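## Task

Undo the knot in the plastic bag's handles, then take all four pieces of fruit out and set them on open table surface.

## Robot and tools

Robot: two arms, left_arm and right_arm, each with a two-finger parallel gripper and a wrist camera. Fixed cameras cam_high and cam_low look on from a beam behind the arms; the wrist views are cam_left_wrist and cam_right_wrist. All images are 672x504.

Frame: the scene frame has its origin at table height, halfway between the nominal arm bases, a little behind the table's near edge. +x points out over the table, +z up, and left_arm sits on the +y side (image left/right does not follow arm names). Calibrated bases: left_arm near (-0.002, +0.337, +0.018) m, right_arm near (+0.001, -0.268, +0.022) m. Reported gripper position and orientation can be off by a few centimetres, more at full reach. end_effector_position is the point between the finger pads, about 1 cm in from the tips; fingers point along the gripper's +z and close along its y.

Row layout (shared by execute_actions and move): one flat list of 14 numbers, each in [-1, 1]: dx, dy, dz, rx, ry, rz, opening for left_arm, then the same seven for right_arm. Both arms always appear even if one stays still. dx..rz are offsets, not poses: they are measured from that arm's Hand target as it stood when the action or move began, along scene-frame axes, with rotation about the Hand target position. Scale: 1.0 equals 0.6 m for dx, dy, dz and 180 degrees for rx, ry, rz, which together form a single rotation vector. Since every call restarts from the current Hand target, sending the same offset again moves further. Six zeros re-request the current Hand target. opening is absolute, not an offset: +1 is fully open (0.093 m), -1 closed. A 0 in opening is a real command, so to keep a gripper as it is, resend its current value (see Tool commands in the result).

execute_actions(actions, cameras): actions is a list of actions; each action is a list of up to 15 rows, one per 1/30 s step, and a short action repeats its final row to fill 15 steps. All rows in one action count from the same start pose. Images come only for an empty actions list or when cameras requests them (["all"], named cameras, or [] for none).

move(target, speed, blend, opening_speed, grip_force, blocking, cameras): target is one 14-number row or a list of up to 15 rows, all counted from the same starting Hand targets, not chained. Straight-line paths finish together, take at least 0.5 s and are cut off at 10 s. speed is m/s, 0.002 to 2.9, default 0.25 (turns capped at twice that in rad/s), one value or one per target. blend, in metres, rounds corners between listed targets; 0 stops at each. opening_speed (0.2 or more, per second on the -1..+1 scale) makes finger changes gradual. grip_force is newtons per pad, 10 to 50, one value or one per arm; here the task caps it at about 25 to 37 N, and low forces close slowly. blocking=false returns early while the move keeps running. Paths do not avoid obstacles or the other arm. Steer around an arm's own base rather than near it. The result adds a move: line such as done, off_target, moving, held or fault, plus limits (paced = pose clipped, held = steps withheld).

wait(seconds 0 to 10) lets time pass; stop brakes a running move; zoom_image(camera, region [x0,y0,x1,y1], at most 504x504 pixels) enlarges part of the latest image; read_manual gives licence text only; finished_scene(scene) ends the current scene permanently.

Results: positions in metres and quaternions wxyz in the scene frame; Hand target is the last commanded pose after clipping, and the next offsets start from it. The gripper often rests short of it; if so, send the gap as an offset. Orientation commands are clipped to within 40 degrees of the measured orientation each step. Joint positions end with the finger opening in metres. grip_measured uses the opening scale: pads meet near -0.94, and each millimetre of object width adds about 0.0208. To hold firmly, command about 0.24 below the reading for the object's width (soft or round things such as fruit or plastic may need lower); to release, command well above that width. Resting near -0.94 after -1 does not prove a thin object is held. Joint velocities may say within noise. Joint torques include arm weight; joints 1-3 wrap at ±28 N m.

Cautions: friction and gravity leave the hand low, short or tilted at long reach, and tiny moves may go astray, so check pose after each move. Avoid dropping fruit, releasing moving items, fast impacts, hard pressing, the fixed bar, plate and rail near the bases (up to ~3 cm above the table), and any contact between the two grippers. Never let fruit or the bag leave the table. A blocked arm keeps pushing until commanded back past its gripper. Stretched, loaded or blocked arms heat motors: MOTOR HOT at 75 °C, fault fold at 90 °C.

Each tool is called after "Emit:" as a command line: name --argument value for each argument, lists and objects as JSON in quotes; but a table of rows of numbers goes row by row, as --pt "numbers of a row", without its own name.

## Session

Emit:
execute_actions --actions '[]'

Emit:
zoom_image --camera "cam_high" --region '[240, 80, 480, 320]'

Scene clock: 0.00 s.
left_arm: end_effector_position=(+0.3770, +0.3850, +0.0878) grip_measured=+1.000 end_effector_quat_wxyz=(+0.539, -0.086, +0.835, +0.074) | right_arm: end_effector_position=(+0.3744, -0.3107, +0.0918) grip_measured=+1.000 end_effector_quat_wxyz=(+0.524, +0.124, +0.834, -0.117)
Joint positions: left_arm=[0.045 1.552 0.353 0.785 -0.183 -0.038 0.093] | right_arm=[0.021 1.54 0.375 0.705 0.399 0.101 0.093]
Joint velocities: within noise
Joint torques (N m): no reading
Motor temperatures (°C): left_arm=[22 31 34 30 21 24 22] | right_arm=[24 45 34 24 24 26 24]
Heat: left arm: 34 °C; right arm: 45 °C.
Hand target: left_arm +0.3785, +0.3847, +0.0907; +0.542, -0.086, +0.833, +0.073 | right_arm +0.3770, -0.3098, +0.0968; +0.530, +0.125, +0.831, -0.115
Tool commands: left_gripper/opening=+1.0 right_gripper/opening=+1.0

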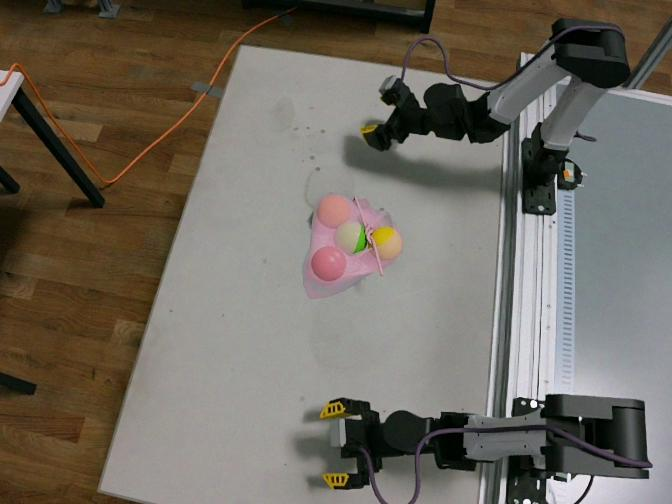

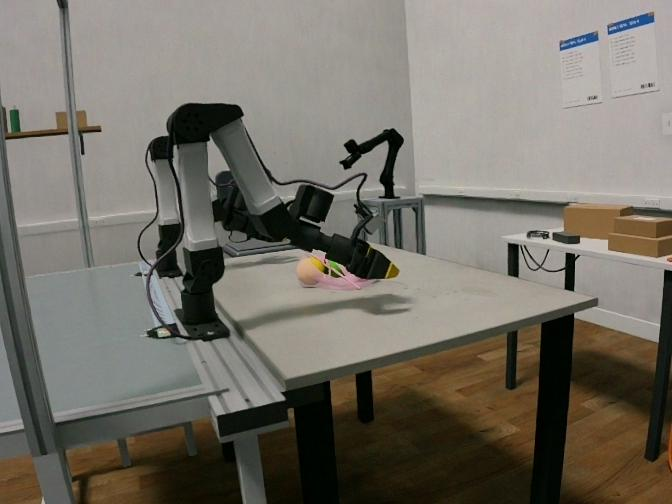

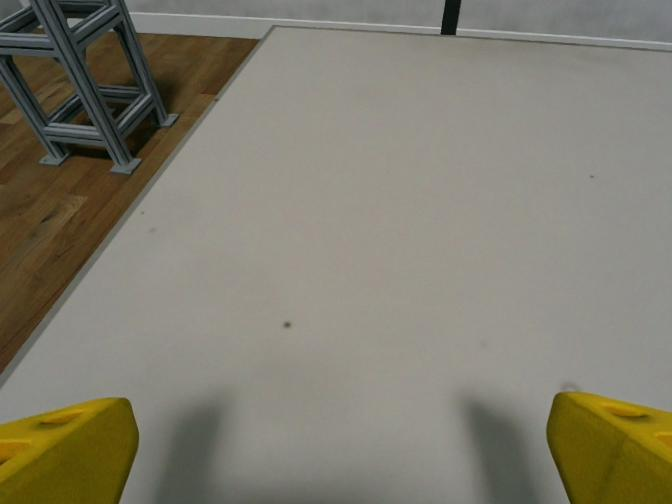

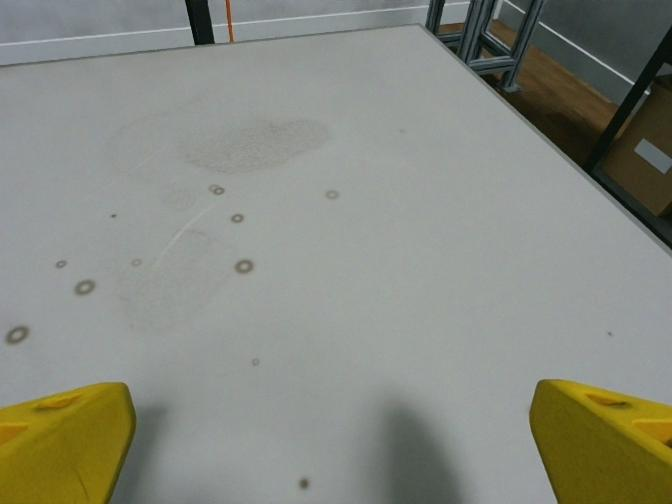

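Scaled by 2.100 from the camera's 672x504 image, which has a finer 960x720 frame.

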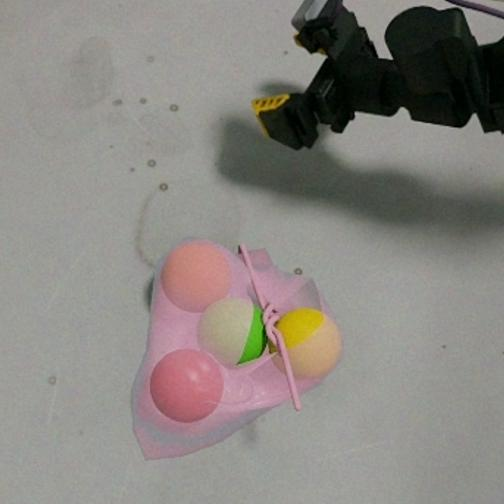

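Emit:
move --target '[-0.2308,-0.1912,0.1988,0.0121,0.0655,-0.3470,0.1,-0.0867,0.4663,0.2553,0.0051,0.2594,0.2248,0.0]' --speed 0.25 --cameras '["cam_high","cam_left_wrist","cam_right_wrist"]'

Emit:
zoom_image --camera "cam_right_wrist" --region '[100, 0, 604, 400]'

Emit:
zoom_image --camera "cam_left_wrist" --region '[200, 0, 600, 300]'

Scene clock: 29.83 s.
left_arm: end_effector_position=(+0.2434, +0.2724, +0.2020) grip_measured=+0.102 end_effector_quat_wxyz=(+0.420, +0.372, +0.807, -0.183) | right_arm: end_effector_position=(+0.3274, -0.0346, +0.2500) grip_measured=+0.003 end_effector_quat_wxyz=(+0.180, -0.209, +0.961, +0.035)
Joint positions: left_arm=[0.226 0.922 0.764 -0.805 0.788 0.837 0.05] | right_arm=[0.639 1.801 1.893 -1.312 0.118 0.229 0.045]
Joint torques (N m): left_arm=[0.17 -1.01 10.61 0.98 0.87 0.22] | right_arm=[0.49 -6.98 9.06 0.62 -0.04 0.14]
Motor temperatures (°C): left_arm=[22 32 36 36 21 24 22] | right_arm=[24 47 36 30 24 26 24]
Heat: left arm: 36 °C; right arm: 47 °C.
Hand target: left_arm +0.2401, +0.2700, +0.2100; +0.419, +0.375, +0.804, -0.195 | right_arm +0.3249, -0.0301, +0.2499; +0.170, -0.213, +0.961, +0.038
Off the commanded pose: left_arm 0.009 m, 1 deg | right_arm 0.005 m, 1 deg.
move: done
Images, in order (width x height): cam_high 672x504, cam_left_wrist 672x504, cam_right_wrist 672x504.

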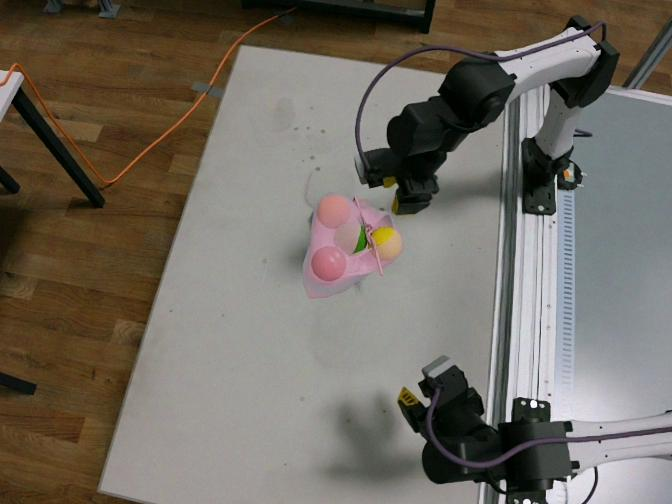

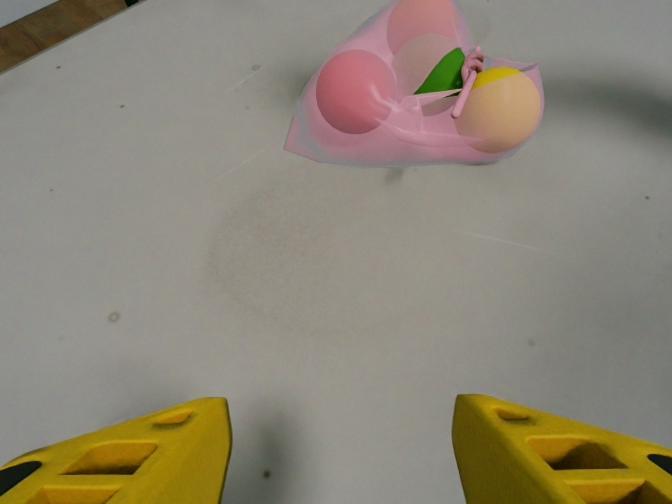

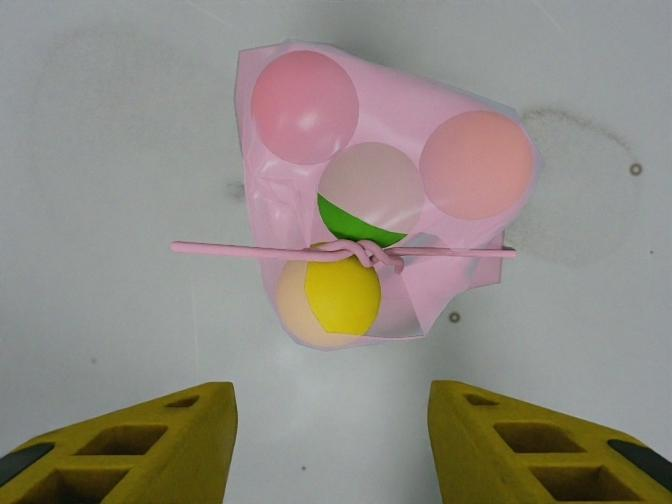

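Scaled by 1.000.

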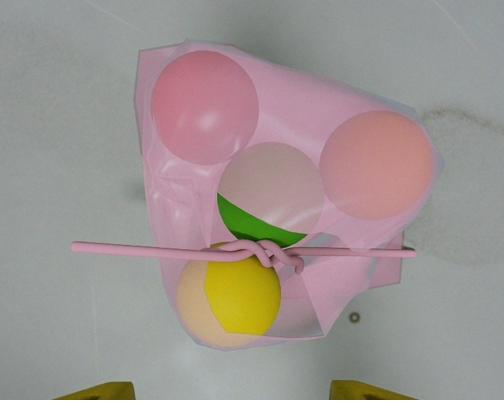

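Scaled by 1.260 from the camera's 672x504 image, which has a finer 960x720 frame.

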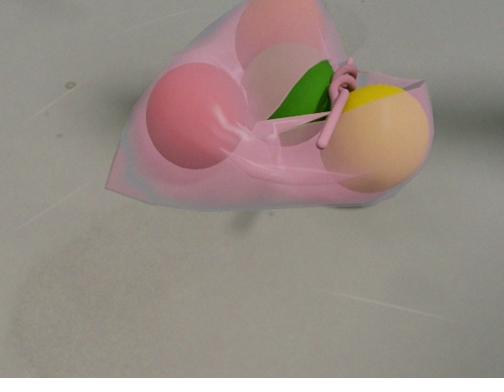

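Emit:
zoom_image --camera "cam_right_wrist" --region '[290, 200, 450, 320]'

Emit:
zoom_image --camera "cam_left_wrist" --region '[400, 20, 560, 160]'

Scaled by 3.150 from the camera's 672x504 image, which has a finer 960x720 frame.

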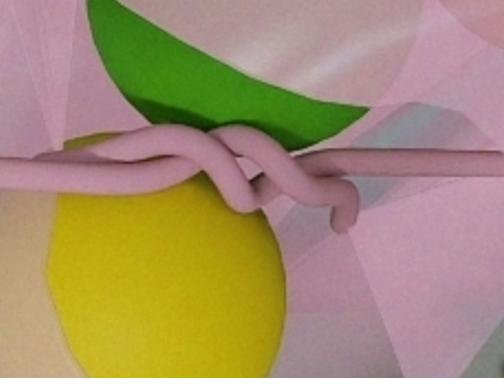

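Scaled by 3.150 from the camera's 672x504 image, which has a finer 960x720 frame.

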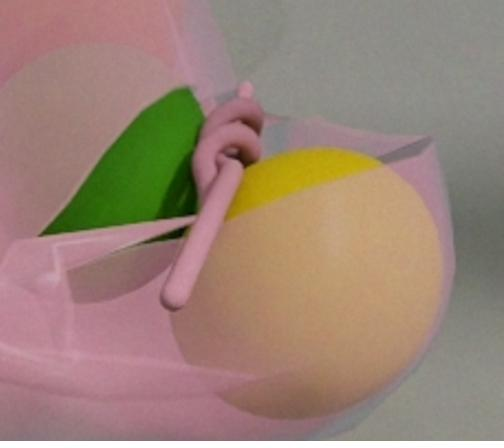

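Emit:
move --target '[0,0,0,0,0,0,0.1,-0.008,-0.03,-0.155,0,0,0,0]' --speed 0.15 --cameras '["cam_right_wrist"]'

Emit:
zoom_image --camera "cam_right_wrist" --region '[240, 160, 520, 370]'

Scene clock: 98.30 s.
left_arm: end_effector_position=(+0.2432, +0.2723, +0.2019) grip_measured=+0.102 end_effector_quat_wxyz=(+0.420, +0.372, +0.807, -0.183) | right_arm: end_effector_position=(+0.3182, -0.0492, +0.1465) grip_measured=+0.003 end_effector_quat_wxyz=(+0.150, -0.212, +0.965, +0.023)
Joint positions: left_arm=[0.226 0.922 0.764 -0.807 0.788 0.838 0.05] | right_arm=[0.614 1.742 1.425 -0.966 0.106 0.206 0.045]
Joint torques (N m): left_arm=[0.18 -0.96 10.58 1 0.83 0.16] | right_arm=[-0.96 -11.33 5.61 1.03 -0.04 0.05]
Motor temperatures (°C): left_arm=[22 29 43 32 22 24 22] | right_arm=[24 50 40 27 24 26 24]
Heat: left arm: 43 °C; right arm: 50 °C.
Hand target: left_arm +0.2400, +0.2700, +0.2100; +0.419, +0.375, +0.804, -0.195 | right_arm +0.3202, -0.0480, +0.1569; +0.170, -0.213, +0.961, +0.038
Off the commanded pose: left_arm 0.009 m, 1 deg | right_arm 0.011 m, 3 deg.
move: off_target (right_arm)
Images, in order (width x height): cam_right_wrist 672x504.

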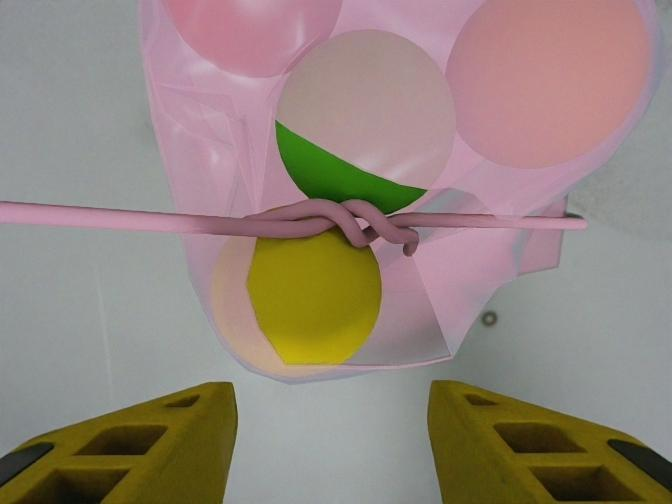

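Scaled by 1.800 from the camera's 672x504 image, which has a finer 960x720 frame.

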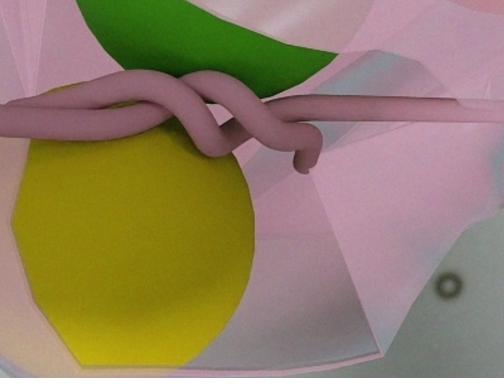

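Emit:
move --target '[0,0,0,0,0,0,0.1,0.0122,-0.09,-0.128,0.0063,-0.009,0.1296,-0.5]' --speed 0.12 --cameras '["cam_right_wrist","cam_left_wrist"]'

Emit:
zoom_image --camera "cam_right_wrist" --region '[200, 120, 500, 420]'

Scene clock: 165.20 s.
left_arm: end_effector_position=(+0.2432, +0.2723, +0.2019) grip_measured=+0.102 end_effector_quat_wxyz=(+0.420, +0.372, +0.807, -0.183) | right_arm: end_effector_position=(+0.3245, -0.1036, +0.0747) grip_measured=-0.498 end_effector_quat_wxyz=(+0.157, -0.399, +0.901, +0.073)
Joint positions: left_arm=[0.226 0.922 0.764 -0.807 0.788 0.838 0.05] | right_arm=[0.373 1.696 1.074 -0.633 -0.123 -0.401 0.021]
Joint torques (N m): left_arm=[0.1 -0.96 10.54 0.97 0.85 0.18] | right_arm=[-0.81 -9.28 5.37 1.08 -0.2 0.07]
Motor temperatures (°C): left_arm=[22 28 46 31 22 24 22] | right_arm=[24 59 37 27 24 26 24]
Heat: left arm: 46 °C; right arm: 59 °C.
Hand target: left_arm +0.2400, +0.2700, +0.2100; +0.419, +0.375, +0.804, -0.195 | right_arm +0.3274, -0.1020, +0.0802; +0.175, -0.402, +0.896, +0.078
Off the commanded pose: left_arm 0.009 m, 1 deg | right_arm 0.006 m, 2 deg.
move: done
Images, in order (width x height): cam_left_wrist 672x504, cam_right_wrist 672x504.

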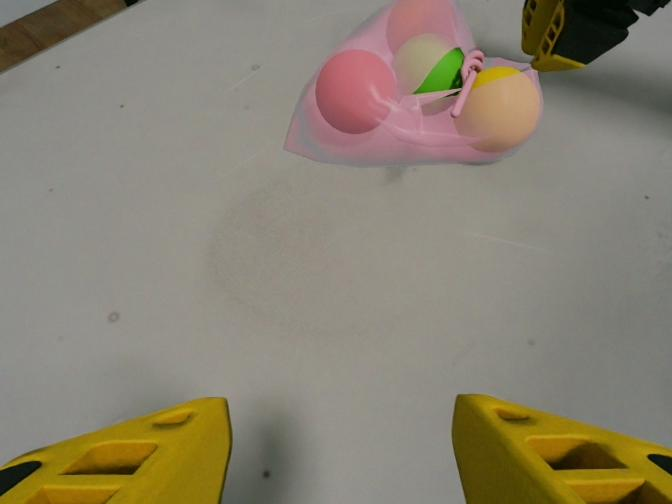

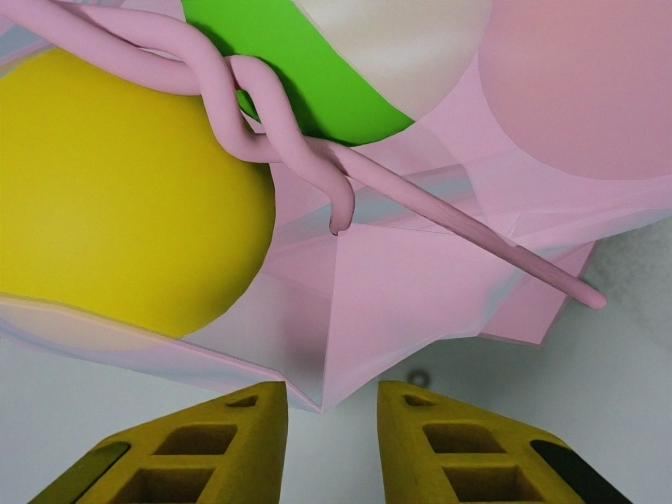

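Scaled by 1.680 from the camera's 672x504 image, which has a finer 960x720 frame.

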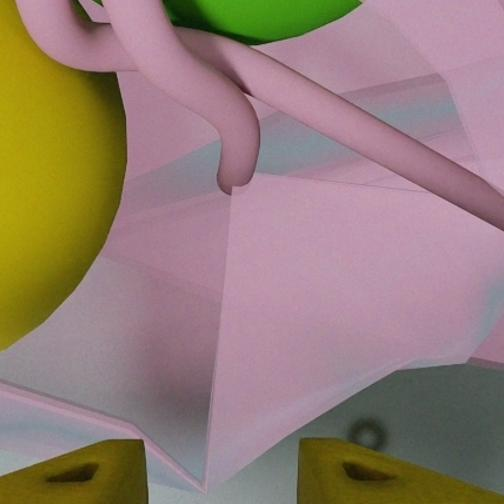

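Emit:
move --target '[0,0,0,0,0,0,0.1,0.0235,0.0275,-0.07,0,0,0,-0.5]' --speed 0.06 --cameras '["cam_right_wrist"]'

Emit:
zoom_image --camera "cam_right_wrist" --region '[200, 120, 500, 420]'

Scene clock: 173.17 s.
left_arm: end_effector_position=(+0.2432, +0.2723, +0.2019) grip_measured=+0.102 end_effector_quat_wxyz=(+0.420, +0.372, +0.807, -0.183) | right_arm: end_effector_position=(+0.3430, -0.0905, +0.0456) grip_measured=-0.498 end_effector_quat_wxyz=(+0.175, -0.401, +0.896, +0.074)
Joint positions: left_arm=[0.226 0.922 0.764 -0.807 0.788 0.838 0.05] | right_arm=[0.383 1.799 1.057 -0.475 -0.123 -0.397 0.021]
Joint torques (N m): left_arm=[0.13 -0.94 10.48 0.98 0.84 0.16] | right_arm=[0.69 -7.01 5.19 1.16 -0.14 0.26]
Motor temperatures (°C): left_arm=[22 28 46 31 22 24 22] | right_arm=[24 58 37 28 24 26 24]
Heat: left arm: 46 °C; right arm: 58 °C.
Hand target: left_arm +0.2400, +0.2700, +0.2100; +0.419, +0.375, +0.804, -0.195 | right_arm +0.3416, -0.0856, +0.0382; +0.175, -0.402, +0.896, +0.078
Off the commanded pose: left_arm 0.009 m, 1 deg | right_arm 0.009 m, 0 deg.
move: done
Images, in order (width x height): cam_right_wrist 672x504.

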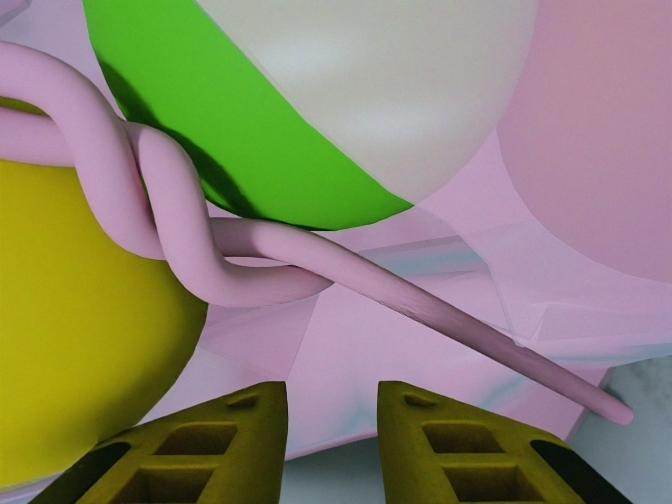

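Scaled by 1.680 from the camera's 672x504 image, which has a finer 960x720 frame.

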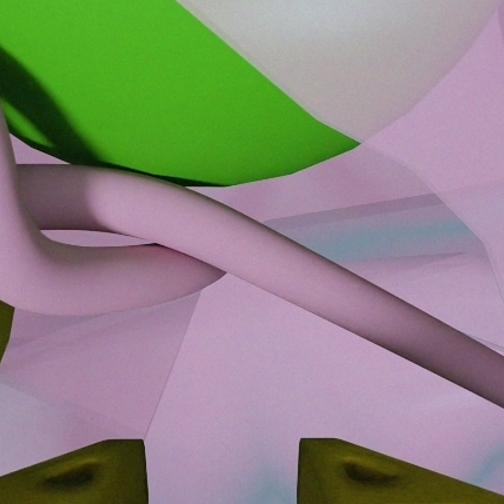

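Emit:
move --target '[0,0,0,0,0,0,0.1,-0.0125,0.002,0.035,0,0,0,-0.4]' --speed 0.08 --cameras '["cam_right_wrist"]'

Emit:
zoom_image --camera "cam_right_wrist" --region '[150, 120, 500, 440]'

Scene clock: 178.87 s.
left_arm: end_effector_position=(+0.2432, +0.2723, +0.2019) grip_measured=+0.102 end_effector_quat_wxyz=(+0.420, +0.372, +0.807, -0.183) | right_arm: end_effector_position=(+0.3365, -0.0872, +0.0442) grip_measured=-0.403 end_effector_quat_wxyz=(+0.165, -0.402, +0.897, +0.076)
Joint positions: left_arm=[0.226 0.922 0.764 -0.807 0.788 0.838 0.05] | right_arm=[0.398 1.799 1.057 -0.493 -0.123 -0.384 0.026]
Joint torques (N m): left_arm=[0.14 -1.02 10.55 1 0.85 0.16] | right_arm=[0.62 -11.73 6.69 0.61 -0.12 0.23]
Motor temperatures (°C): left_arm=[22 28 46 31 23 24 22] | right_arm=[24 57 37 28 24 26 24]
Heat: left arm: 46 °C; right arm: 57 °C.
Hand target: left_arm +0.2400, +0.2700, +0.2100; +0.419, +0.375, +0.804, -0.195 | right_arm +0.3341, -0.0844, +0.0592; +0.175, -0.402, +0.896, +0.078
Off the commanded pose: left_arm 0.009 m, 1 deg | right_arm 0.015 m, 1 deg.
move: off_target (right_arm)
Images, in order (width x height): cam_right_wrist 672x504.

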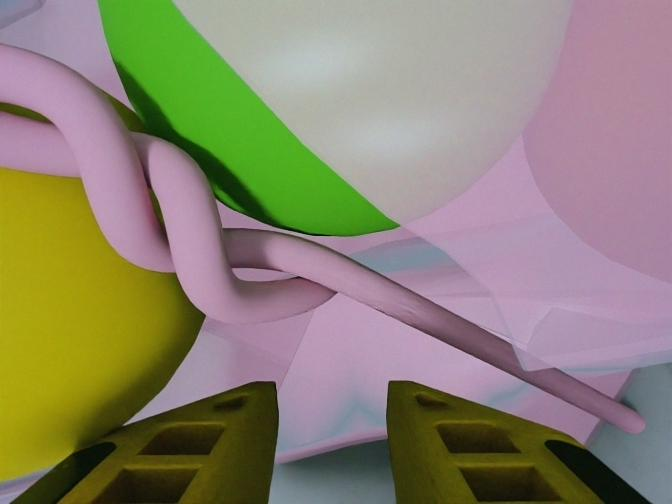

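Scaled by 1.440 from the camera's 672x504 image, which has a finer 960x720 frame.

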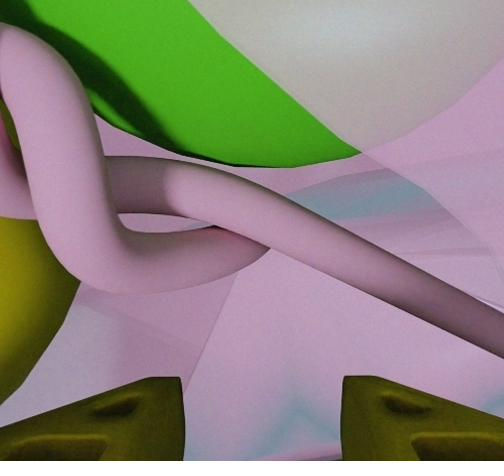

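Emit:
move --target '[0,0,0,0,0,0,0.1,0.0115,0.014,-0.0187,0,0,0,-0.4]' --speed 0.06 --cameras '["cam_right_wrist"]'

Emit:
zoom_image --camera "cam_right_wrist" --region '[150, 180, 500, 500]'

Scene clock: 193.07 s.
left_arm: end_effector_position=(+0.2432, +0.2723, +0.2019) grip_measured=+0.102 end_effector_quat_wxyz=(+0.420, +0.372, +0.807, -0.183) | right_arm: end_effector_position=(+0.3341, -0.0829, +0.0443) grip_measured=-0.403 end_effector_quat_wxyz=(+0.164, -0.402, +0.897, +0.078)
Joint positions: left_arm=[0.226 0.922 0.764 -0.807 0.788 0.838 0.05] | right_arm=[0.411 1.799 1.057 -0.493 -0.123 -0.371 0.026]
Joint torques (N m): left_arm=[0.23 -1.01 10.45 0.97 0.85 0.17] | right_arm=[0.77 -7.45 8.24 0.99 -0.02 0.24]
Motor temperatures (°C): left_arm=[22 28 46 31 23 24 22] | right_arm=[24 57 38 27 24 26 24]
Heat: left arm: 46 °C; right arm: 57 °C.
Hand target: left_arm +0.2400, +0.2700, +0.2100; +0.419, +0.375, +0.804, -0.195 | right_arm +0.3410, -0.0759, +0.0480; +0.175, -0.402, +0.896, +0.078
Off the commanded pose: left_arm 0.009 m, 1 deg | right_arm 0.010 m, 1 deg.
move: done
Images, in order (width x height): cam_right_wrist 672x504.

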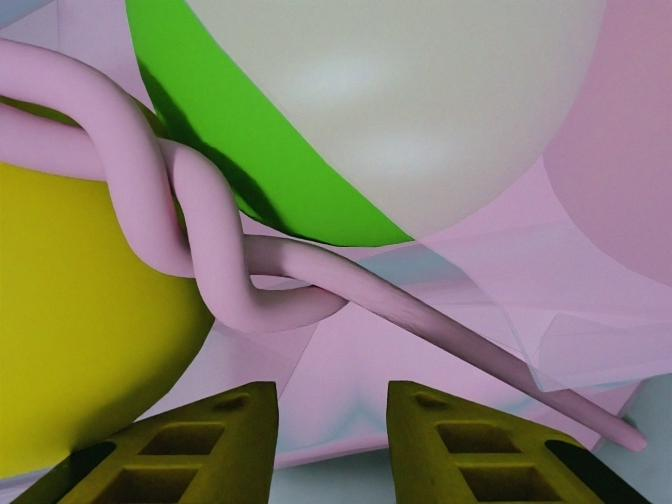

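Scaled by 1.440 from the camera's 672x504 image, which has a finer 960x720 frame.

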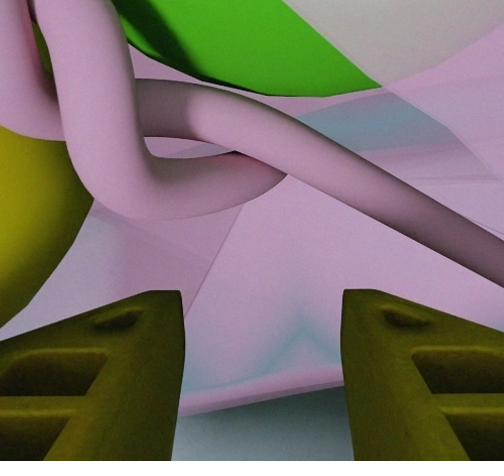

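Emit:
move --target '[0,0,0,0,0,0,0.1,0.013,0.009,0.0,0,0,0,-0.4]' --speed 0.06 --cameras '["cam_right_wrist"]'

Emit:
zoom_image --camera "cam_right_wrist" --region '[150, 180, 500, 500]'

Scene clock: 198.13 s.
left_arm: end_effector_position=(+0.2432, +0.2723, +0.2019) grip_measured=+0.102 end_effector_quat_wxyz=(+0.420, +0.372, +0.807, -0.183) | right_arm: end_effector_position=(+0.3425, -0.0770, +0.0467) grip_measured=-0.402 end_effector_quat_wxyz=(+0.170, -0.402, +0.896, +0.079)
Joint positions: left_arm=[0.226 0.922 0.764 -0.807 0.788 0.838 0.05] | right_arm=[0.415 1.822 1.092 -0.493 -0.123 -0.368 0.026]
Joint torques (N m): left_arm=[0.17 -1.03 10.51 0.98 0.85 0.17] | right_arm=[0.65 -6.89 8.77 0.93 -0.06 0.22]
Motor temperatures (°C): left_arm=[22 27 46 31 23 24 22] | right_arm=[24 56 38 27 24 26 24]
Heat: left arm: 46 °C; right arm: 56 °C.
Hand target: left_arm +0.2400, +0.2700, +0.2100; +0.419, +0.375, +0.804, -0.195 | right_arm +0.3488, -0.0705, +0.0481; +0.175, -0.402, +0.895, +0.078
Off the commanded pose: left_arm 0.009 m, 1 deg | right_arm 0.009 m, 1 deg.
move: done
Images, in order (width x height): cam_right_wrist 672x504.

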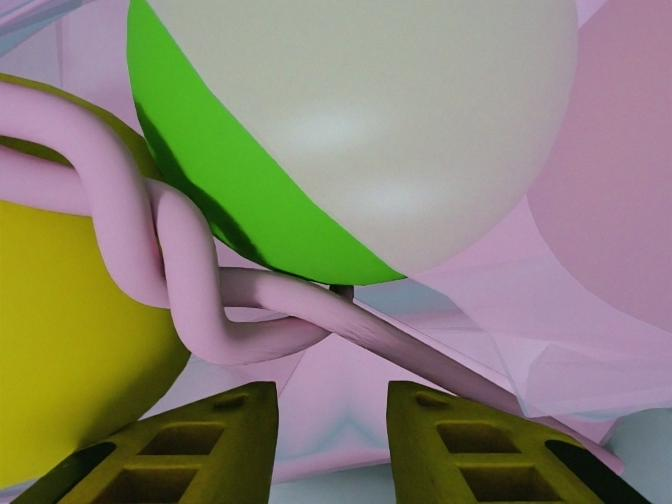

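Scaled by 1.440 from the camera's 672x504 image, which has a finer 960x720 frame.

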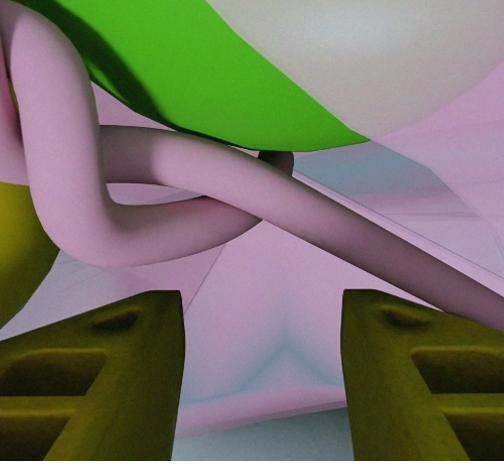

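Emit:
move --target '[0,0,0,0,0,0,0.1,0.004,0.004,-0.03,0,0,0,-0.4]' --speed 0.06 --cameras '["cam_right_wrist"]'

Emit:
zoom_image --camera "cam_right_wrist" --region '[150, 180, 500, 500]'

Scene clock: 204.37 s.
left_arm: end_effector_position=(+0.2432, +0.2723, +0.2019) grip_measured=+0.102 end_effector_quat_wxyz=(+0.420, +0.372, +0.807, -0.183) | right_arm: end_effector_position=(+0.3475, -0.0742, +0.0350) grip_measured=-0.402 end_effector_quat_wxyz=(+0.171, -0.402, +0.896, +0.079)
Joint positions: left_arm=[0.226 0.922 0.764 -0.807 0.788 0.838 0.05] | right_arm=[0.415 1.863 1.092 -0.451 -0.123 -0.366 0.026]
Joint torques (N m): left_arm=[0.17 -1.02 10.5 0.98 0.86 0.15] | right_arm=[0.79 -6.84 6.78 1.11 -0.02 0.23]
Heat: left arm: 47 °C; right arm: 54 °C.
Hand target: left_arm +0.2400, +0.2700, +0.2100; +0.419, +0.375, +0.804, -0.195 | right_arm +0.3512, -0.0681, +0.0300; +0.175, -0.402, +0.895, +0.078
Off the commanded pose: left_arm 0.009 m, 1 deg | right_arm 0.009 m, 0 deg.
move: done
Images, in order (width x height): cam_right_wrist 672x504.

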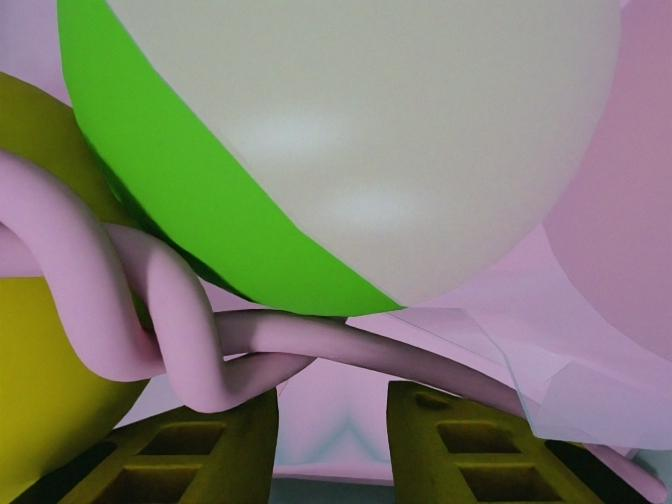

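Scaled by 1.440 from the camera's 672x504 image, which has a finer 960x720 frame.

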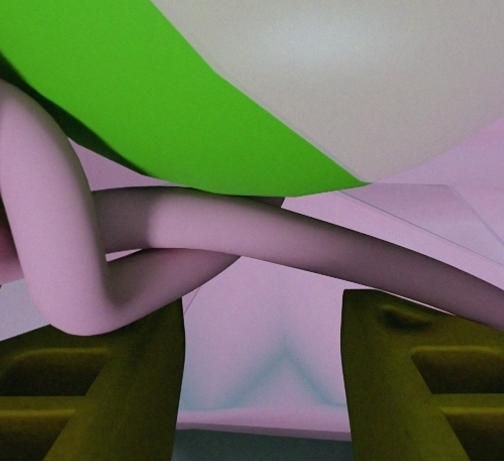

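Emit:
move --target '[0,0,0,0,0,0,0.1,0,0,0,0,0,0,-1]' --opening_speed 0.8 --cameras '["cam_right_wrist"]'

Emit:
zoom_image --camera "cam_right_wrist" --region '[150, 180, 500, 500]'

Scene clock: 208.37 s.
left_arm: end_effector_position=(+0.2432, +0.2723, +0.2019) grip_measured=+0.102 end_effector_quat_wxyz=(+0.420, +0.372, +0.807, -0.183) | right_arm: end_effector_position=(+0.3482, -0.0740, +0.0352) grip_measured=-0.983 end_effector_quat_wxyz=(+0.172, -0.401, +0.896, +0.079)
Joint positions: left_arm=[0.226 0.922 0.764 -0.807 0.788 0.838 0.05] | right_arm=[0.415 1.863 1.092 -0.448 -0.123 -0.365 0]
Joint torques (N m): left_arm=[0.25 -1.01 10.5 0.98 0.83 0.17] | right_arm=[0.79 -6.84 6.76 1.13 0 0.2]
Heat: left arm: 47 °C; right arm: 54 °C.
Hand target: left_arm +0.2400, +0.2700, +0.2100; +0.419, +0.375, +0.804, -0.195 | right_arm +0.3512, -0.0681, +0.0300; +0.175, -0.402, +0.896, +0.078
Off the commanded pose: left_arm 0.009 m, 1 deg | right_arm 0.008 m, 0 deg.
move: done
Images, in order (width x height): cam_right_wrist 672x504.

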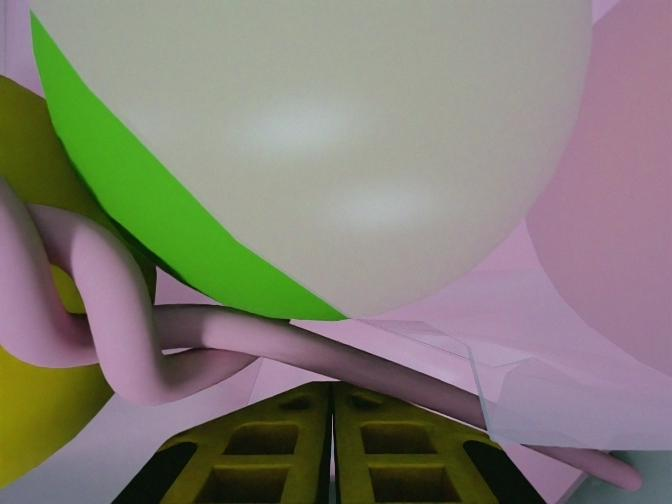

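Scaled by 1.440 from the camera's 672x504 image, which has a finer 960x720 frame.

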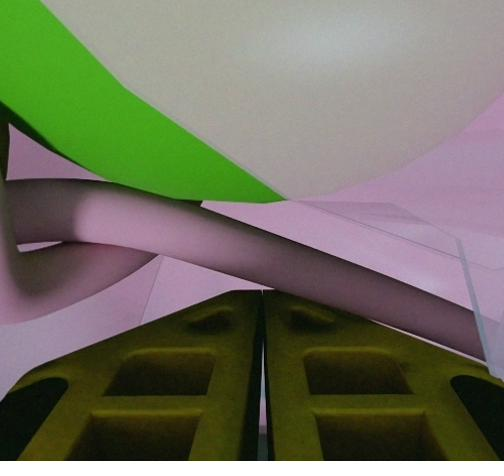

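Emit:
move --target '[0,0,0,0,0,0,0.1,-0.025,-0.005,0.09,0,0,0,-0.45]' --speed 0.08 --cameras '["cam_right_wrist"]'

Emit:
zoom_image --camera "cam_right_wrist" --region '[150, 120, 550, 500]'

Scene clock: 215.63 s.
left_arm: end_effector_position=(+0.2432, +0.2723, +0.2019) grip_measured=+0.102 end_effector_quat_wxyz=(+0.420, +0.372, +0.807, -0.183) | right_arm: end_effector_position=(+0.3334, -0.0749, +0.0666) grip_measured=-0.452 end_effector_quat_wxyz=(+0.160, -0.403, +0.898, +0.080)
Joint positions: left_arm=[0.226 0.922 0.764 -0.807 0.788 0.838 0.05] | right_arm=[0.433 1.776 1.128 -0.593 -0.12 -0.35 0.023]
Joint torques (N m): left_arm=[0.12 -0.98 10.52 0.97 0.83 0.15] | right_arm=[0.72 -10.86 8.66 0.64 -0.03 0.22]
Heat: left arm: 47 °C; right arm: 53 °C.
Hand target: left_arm +0.2400, +0.2700, +0.2100; +0.419, +0.375, +0.804, -0.195 | right_arm +0.3362, -0.0712, +0.0839; +0.175, -0.402, +0.896, +0.078
Off the commanded pose: left_arm 0.009 m, 1 deg | right_arm 0.018 m, 2 deg.
move: off_target (right_arm)
Images, in order (width x height): cam_right_wrist 672x504.

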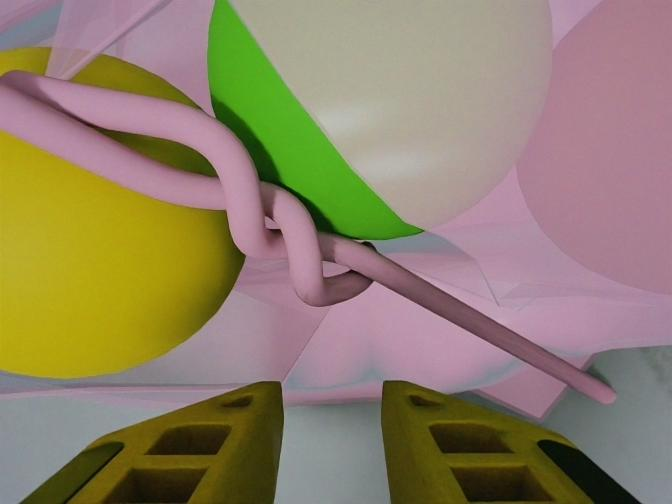

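Scaled by 1.260 from the camera's 672x504 image, which has a finer 960x720 frame.

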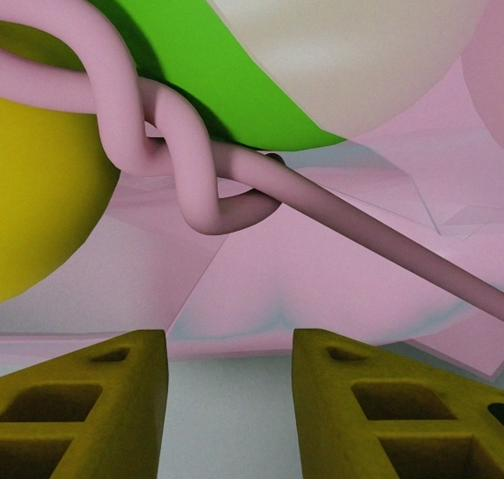

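Emit:
wait --seconds 0.1 --cameras '["cam_left_wrist"]'

Emit:
zoom_image --camera "cam_left_wrist" --region '[360, 0, 600, 180]'

Scene clock: 225.10 s.
left_arm: end_effector_position=(+0.2432, +0.2723, +0.2019) grip_measured=+0.102 end_effector_quat_wxyz=(+0.420, +0.372, +0.807, -0.183) | right_arm: end_effector_position=(+0.3333, -0.0749, +0.0666) grip_measured=-0.452 end_effector_quat_wxyz=(+0.160, -0.403, +0.898, +0.080)
Joint positions: left_arm=[0.226 0.922 0.764 -0.807 0.788 0.838 0.05] | right_arm=[0.433 1.776 1.128 -0.593 -0.12 -0.35 0.023]
Joint torques (N m): left_arm=[0.1 -0.98 10.54 0.98 0.85 0.17] | right_arm=[0.72 -10.96 8.75 0.64 0 0.25]
Heat: left arm: 47 °C; right arm: 54 °C.
Hand target: left_arm +0.2400, +0.2700, +0.2100; +0.419, +0.375, +0.804, -0.195 | right_arm +0.3362, -0.0712, +0.0839; +0.175, -0.402, +0.896, +0.078
Tool commands: left_gripper/opening=+0.1 right_gripper/opening=-0.45
Off the commanded pose: left_arm 0.009 m, 1 deg | right_arm 0.018 m, 2 deg.
wait: 0.10 s; at rest from the start
Images, in order (width x height): cam_left_wrist 672x504.

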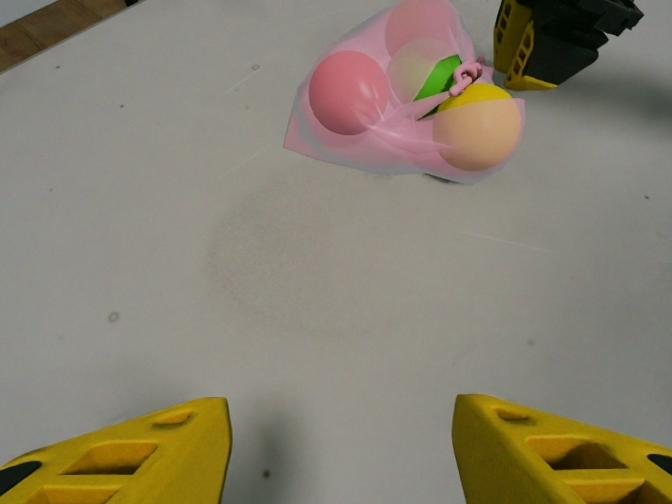

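Scaled by 2.100 from the camera's 672x504 image, which has a finer 960x720 frame.

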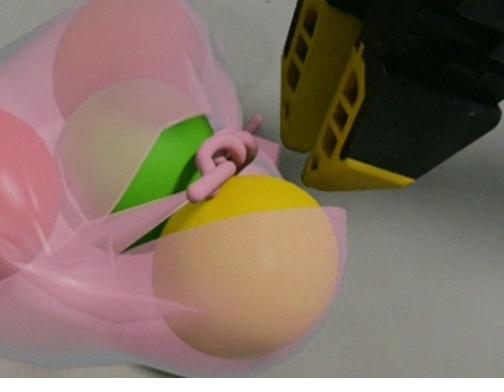

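Emit:
zoom_image --camera "cam_left_wrist" --region '[420, 40, 520, 120]'

Emit:
wait --seconds 0.1 --cameras '["cam_high","cam_right_wrist"]'

Emit:
zoom_image --camera "cam_right_wrist" --region '[0, 30, 400, 330]'

Emit:
zoom_image --camera "cam_high" --region '[300, 180, 420, 310]'

Scaled by 5.040 from the camera's 672x504 image, which has a finer 960x720 frame.

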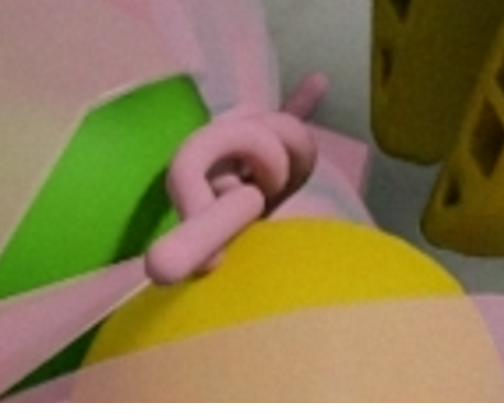

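Scene clock: 231.33 s.
left_arm: end_effector_position=(+0.2432, +0.2723, +0.2019) grip_measured=+0.102 end_effector_quat_wxyz=(+0.420, +0.372, +0.807, -0.183) | right_arm: end_effector_position=(+0.3333, -0.0749, +0.0666) grip_measured=-0.452 end_effector_quat_wxyz=(+0.160, -0.403, +0.898, +0.080)
Joint positions: left_arm=[0.226 0.922 0.764 -0.807 0.788 0.838 0.05] | right_arm=[0.433 1.776 1.128 -0.593 -0.12 -0.35 0.023]
Joint torques (N m): left_arm=[0.21 -1.03 10.54 1 0.85 0.17] | right_arm=[0.61 -10.95 8.72 0.62 0 0.22]
Motor temperatures (°C): left_arm=[22 27 47 31 23 24 22] | right_arm=[24 55 40 27 24 26 24]
Heat: left arm: 47 °C; right arm: 55 °C.
Hand target: left_arm +0.2400, +0.2700, +0.2100; +0.419, +0.375, +0.804, -0.195 | right_arm +0.3362, -0.0712, +0.0839; +0.175, -0.402, +0.896, +0.078
Tool commands: left_gripper/opening=+0.1 right_gripper/opening=-0.45
Off the commanded pose: left_arm 0.009 m, 1 deg | right_arm 0.018 m, 2 deg.
wait: 0.10 s; at rest from the start
Images, in order (width x height): cam_high 672x504, cam_right_wrist 672x504.

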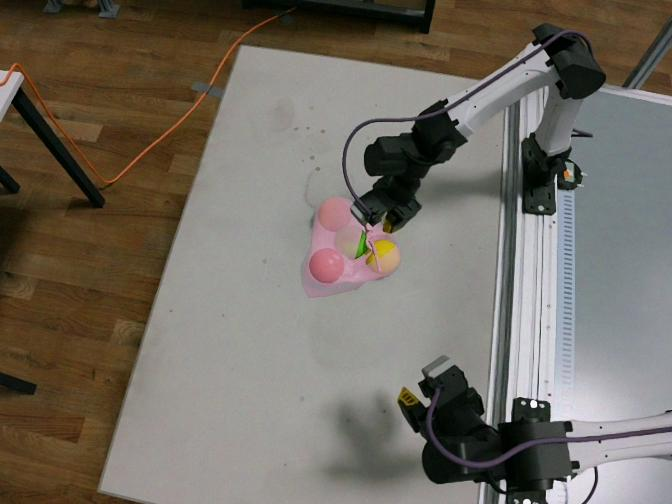

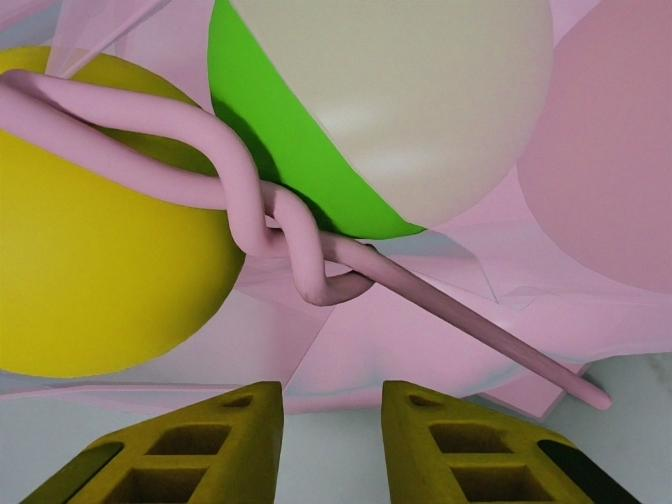

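Scaled by 1.260 from the camera's 672x504 image, which has a finer 960x720 frame.

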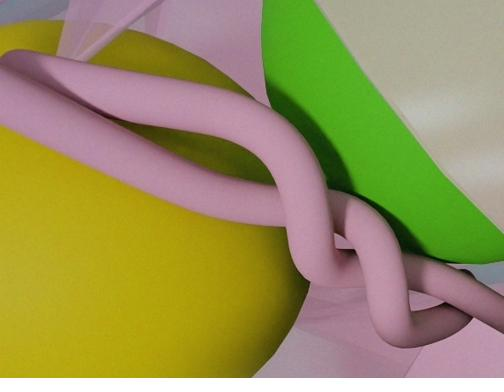

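Scaled by 3.877 from the camera's 672x504 image, which has a finer 960x720 frame.

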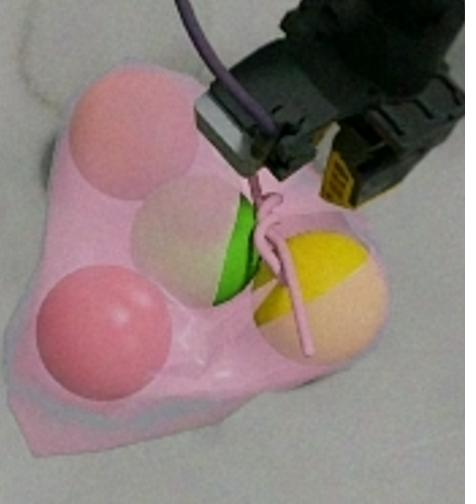

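Emit:
move --target '[0,0,0,0,0,0,0.1,-0.027,0.0075,-0.01,0,0,-0.1556,-0.4]' --speed 0.1 --cameras '["cam_right_wrist"]'

Emit:
zoom_image --camera "cam_right_wrist" --region '[150, 120, 550, 500]'

Scene clock: 261.43 s.
left_arm: end_effector_position=(+0.2432, +0.2723, +0.2019) grip_measured=+0.102 end_effector_quat_wxyz=(+0.420, +0.372, +0.807, -0.183) | right_arm: end_effector_position=(+0.3193, -0.0696, +0.0674) grip_measured=-0.402 end_effector_quat_wxyz=(+0.168, -0.176, +0.970, +0.027)
Joint positions: left_arm=[0.226 0.922 0.764 -0.807 0.788 0.838 0.05] | right_arm=[0.566 1.744 1.094 -0.593 0.109 0.228 0.026]
Joint torques (N m): left_arm=[0.12 -1.01 10.52 0.98 0.84 0.16] | right_arm=[0.46 -11.11 5.39 1.02 0.16 0.23]
Motor temperatures (°C): left_arm=[22 27 48 30 23 24 22] | right_arm=[24 56 41 27 24 26 24]
Heat: left arm: 48 °C; right arm: 56 °C.
Hand target: left_arm +0.2400, +0.2700, +0.2100; +0.419, +0.375, +0.804, -0.195 | right_arm +0.3200, -0.0666, +0.0780; +0.188, -0.173, +0.966, +0.033
Off the commanded pose: left_arm 0.009 m, 1 deg | right_arm 0.011 m, 2 deg.
move: off_target (right_arm)
Images, in order (width x height): cam_right_wrist 672x504.

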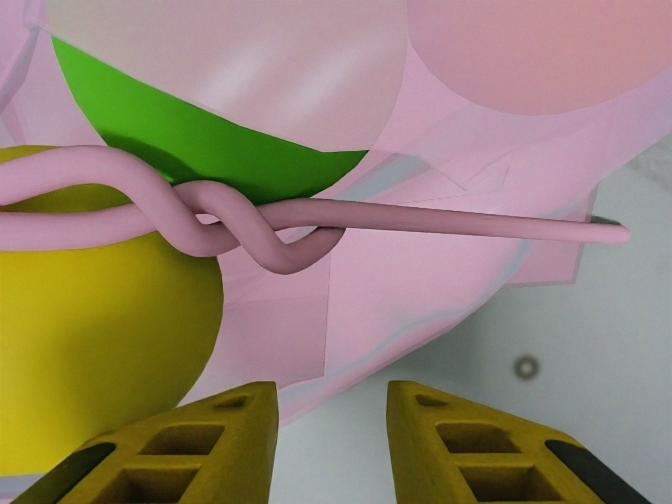

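Scaled by 1.260 from the camera's 672x504 image, which has a finer 960x720 frame.

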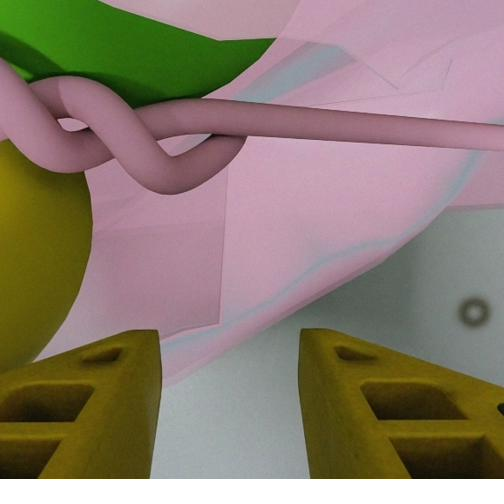

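Emit:
move --target '[0,0,0,0,0,0,0.1,0.025,0.0143,-0.075,0,0,0,-0.35]' --speed 0.06 --cameras '["cam_right_wrist"]'

Emit:
zoom_image --camera "cam_right_wrist" --region '[150, 120, 550, 500]'

Scene clock: 269.60 s.
left_arm: end_effector_position=(+0.2432, +0.2723, +0.2019) grip_measured=+0.102 end_effector_quat_wxyz=(+0.420, +0.372, +0.807, -0.183) | right_arm: end_effector_position=(+0.3337, -0.0591, +0.0395) grip_measured=-0.352 end_effector_quat_wxyz=(+0.186, -0.174, +0.966, +0.035)
Joint positions: left_arm=[0.226 0.922 0.764 -0.807 0.788 0.838 0.05] | right_arm=[0.566 1.831 1.063 -0.437 0.111 0.228 0.028]
Joint torques (N m): left_arm=[0.13 -1.05 10.59 0.98 0.85 0.17] | right_arm=[-0.14 -7.2 5.38 1.16 0.17 0.14]
Motor temperatures (°C): left_arm=[22 27 48 30 23 24 22] | right_arm=[24 56 40 28 24 26 24]
Heat: left arm: 48 °C; right arm: 56 °C.
Hand target: left_arm +0.2400, +0.2700, +0.2100; +0.419, +0.375, +0.804, -0.195 | right_arm +0.3350, -0.0581, +0.0329; +0.188, -0.173, +0.966, +0.033
Off the commanded pose: left_arm 0.009 m, 1 deg | right_arm 0.007 m, 0 deg.
move: done
Images, in order (width x height): cam_right_wrist 672x504.

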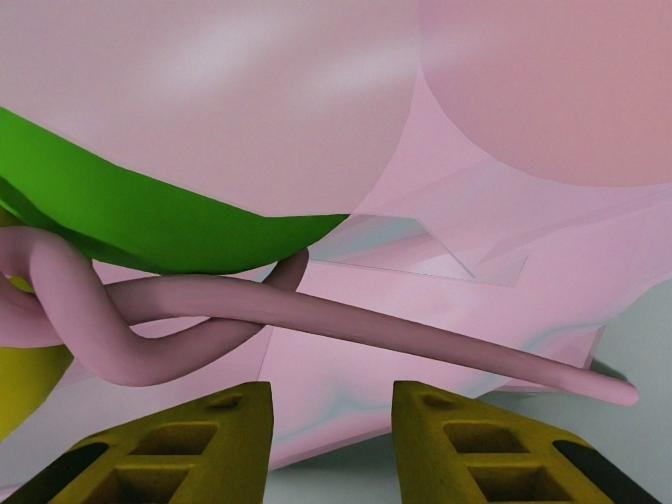

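Scaled by 1.260 from the camera's 672x504 image, which has a finer 960x720 frame.

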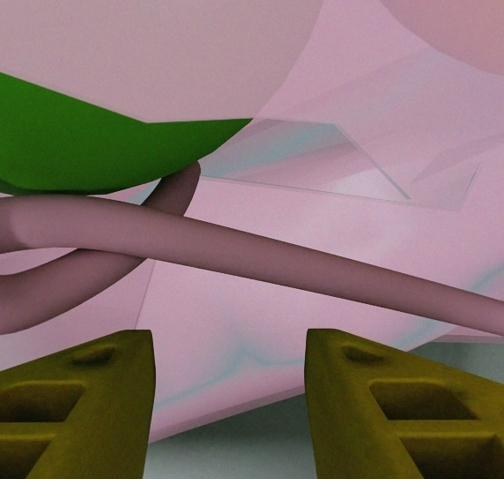

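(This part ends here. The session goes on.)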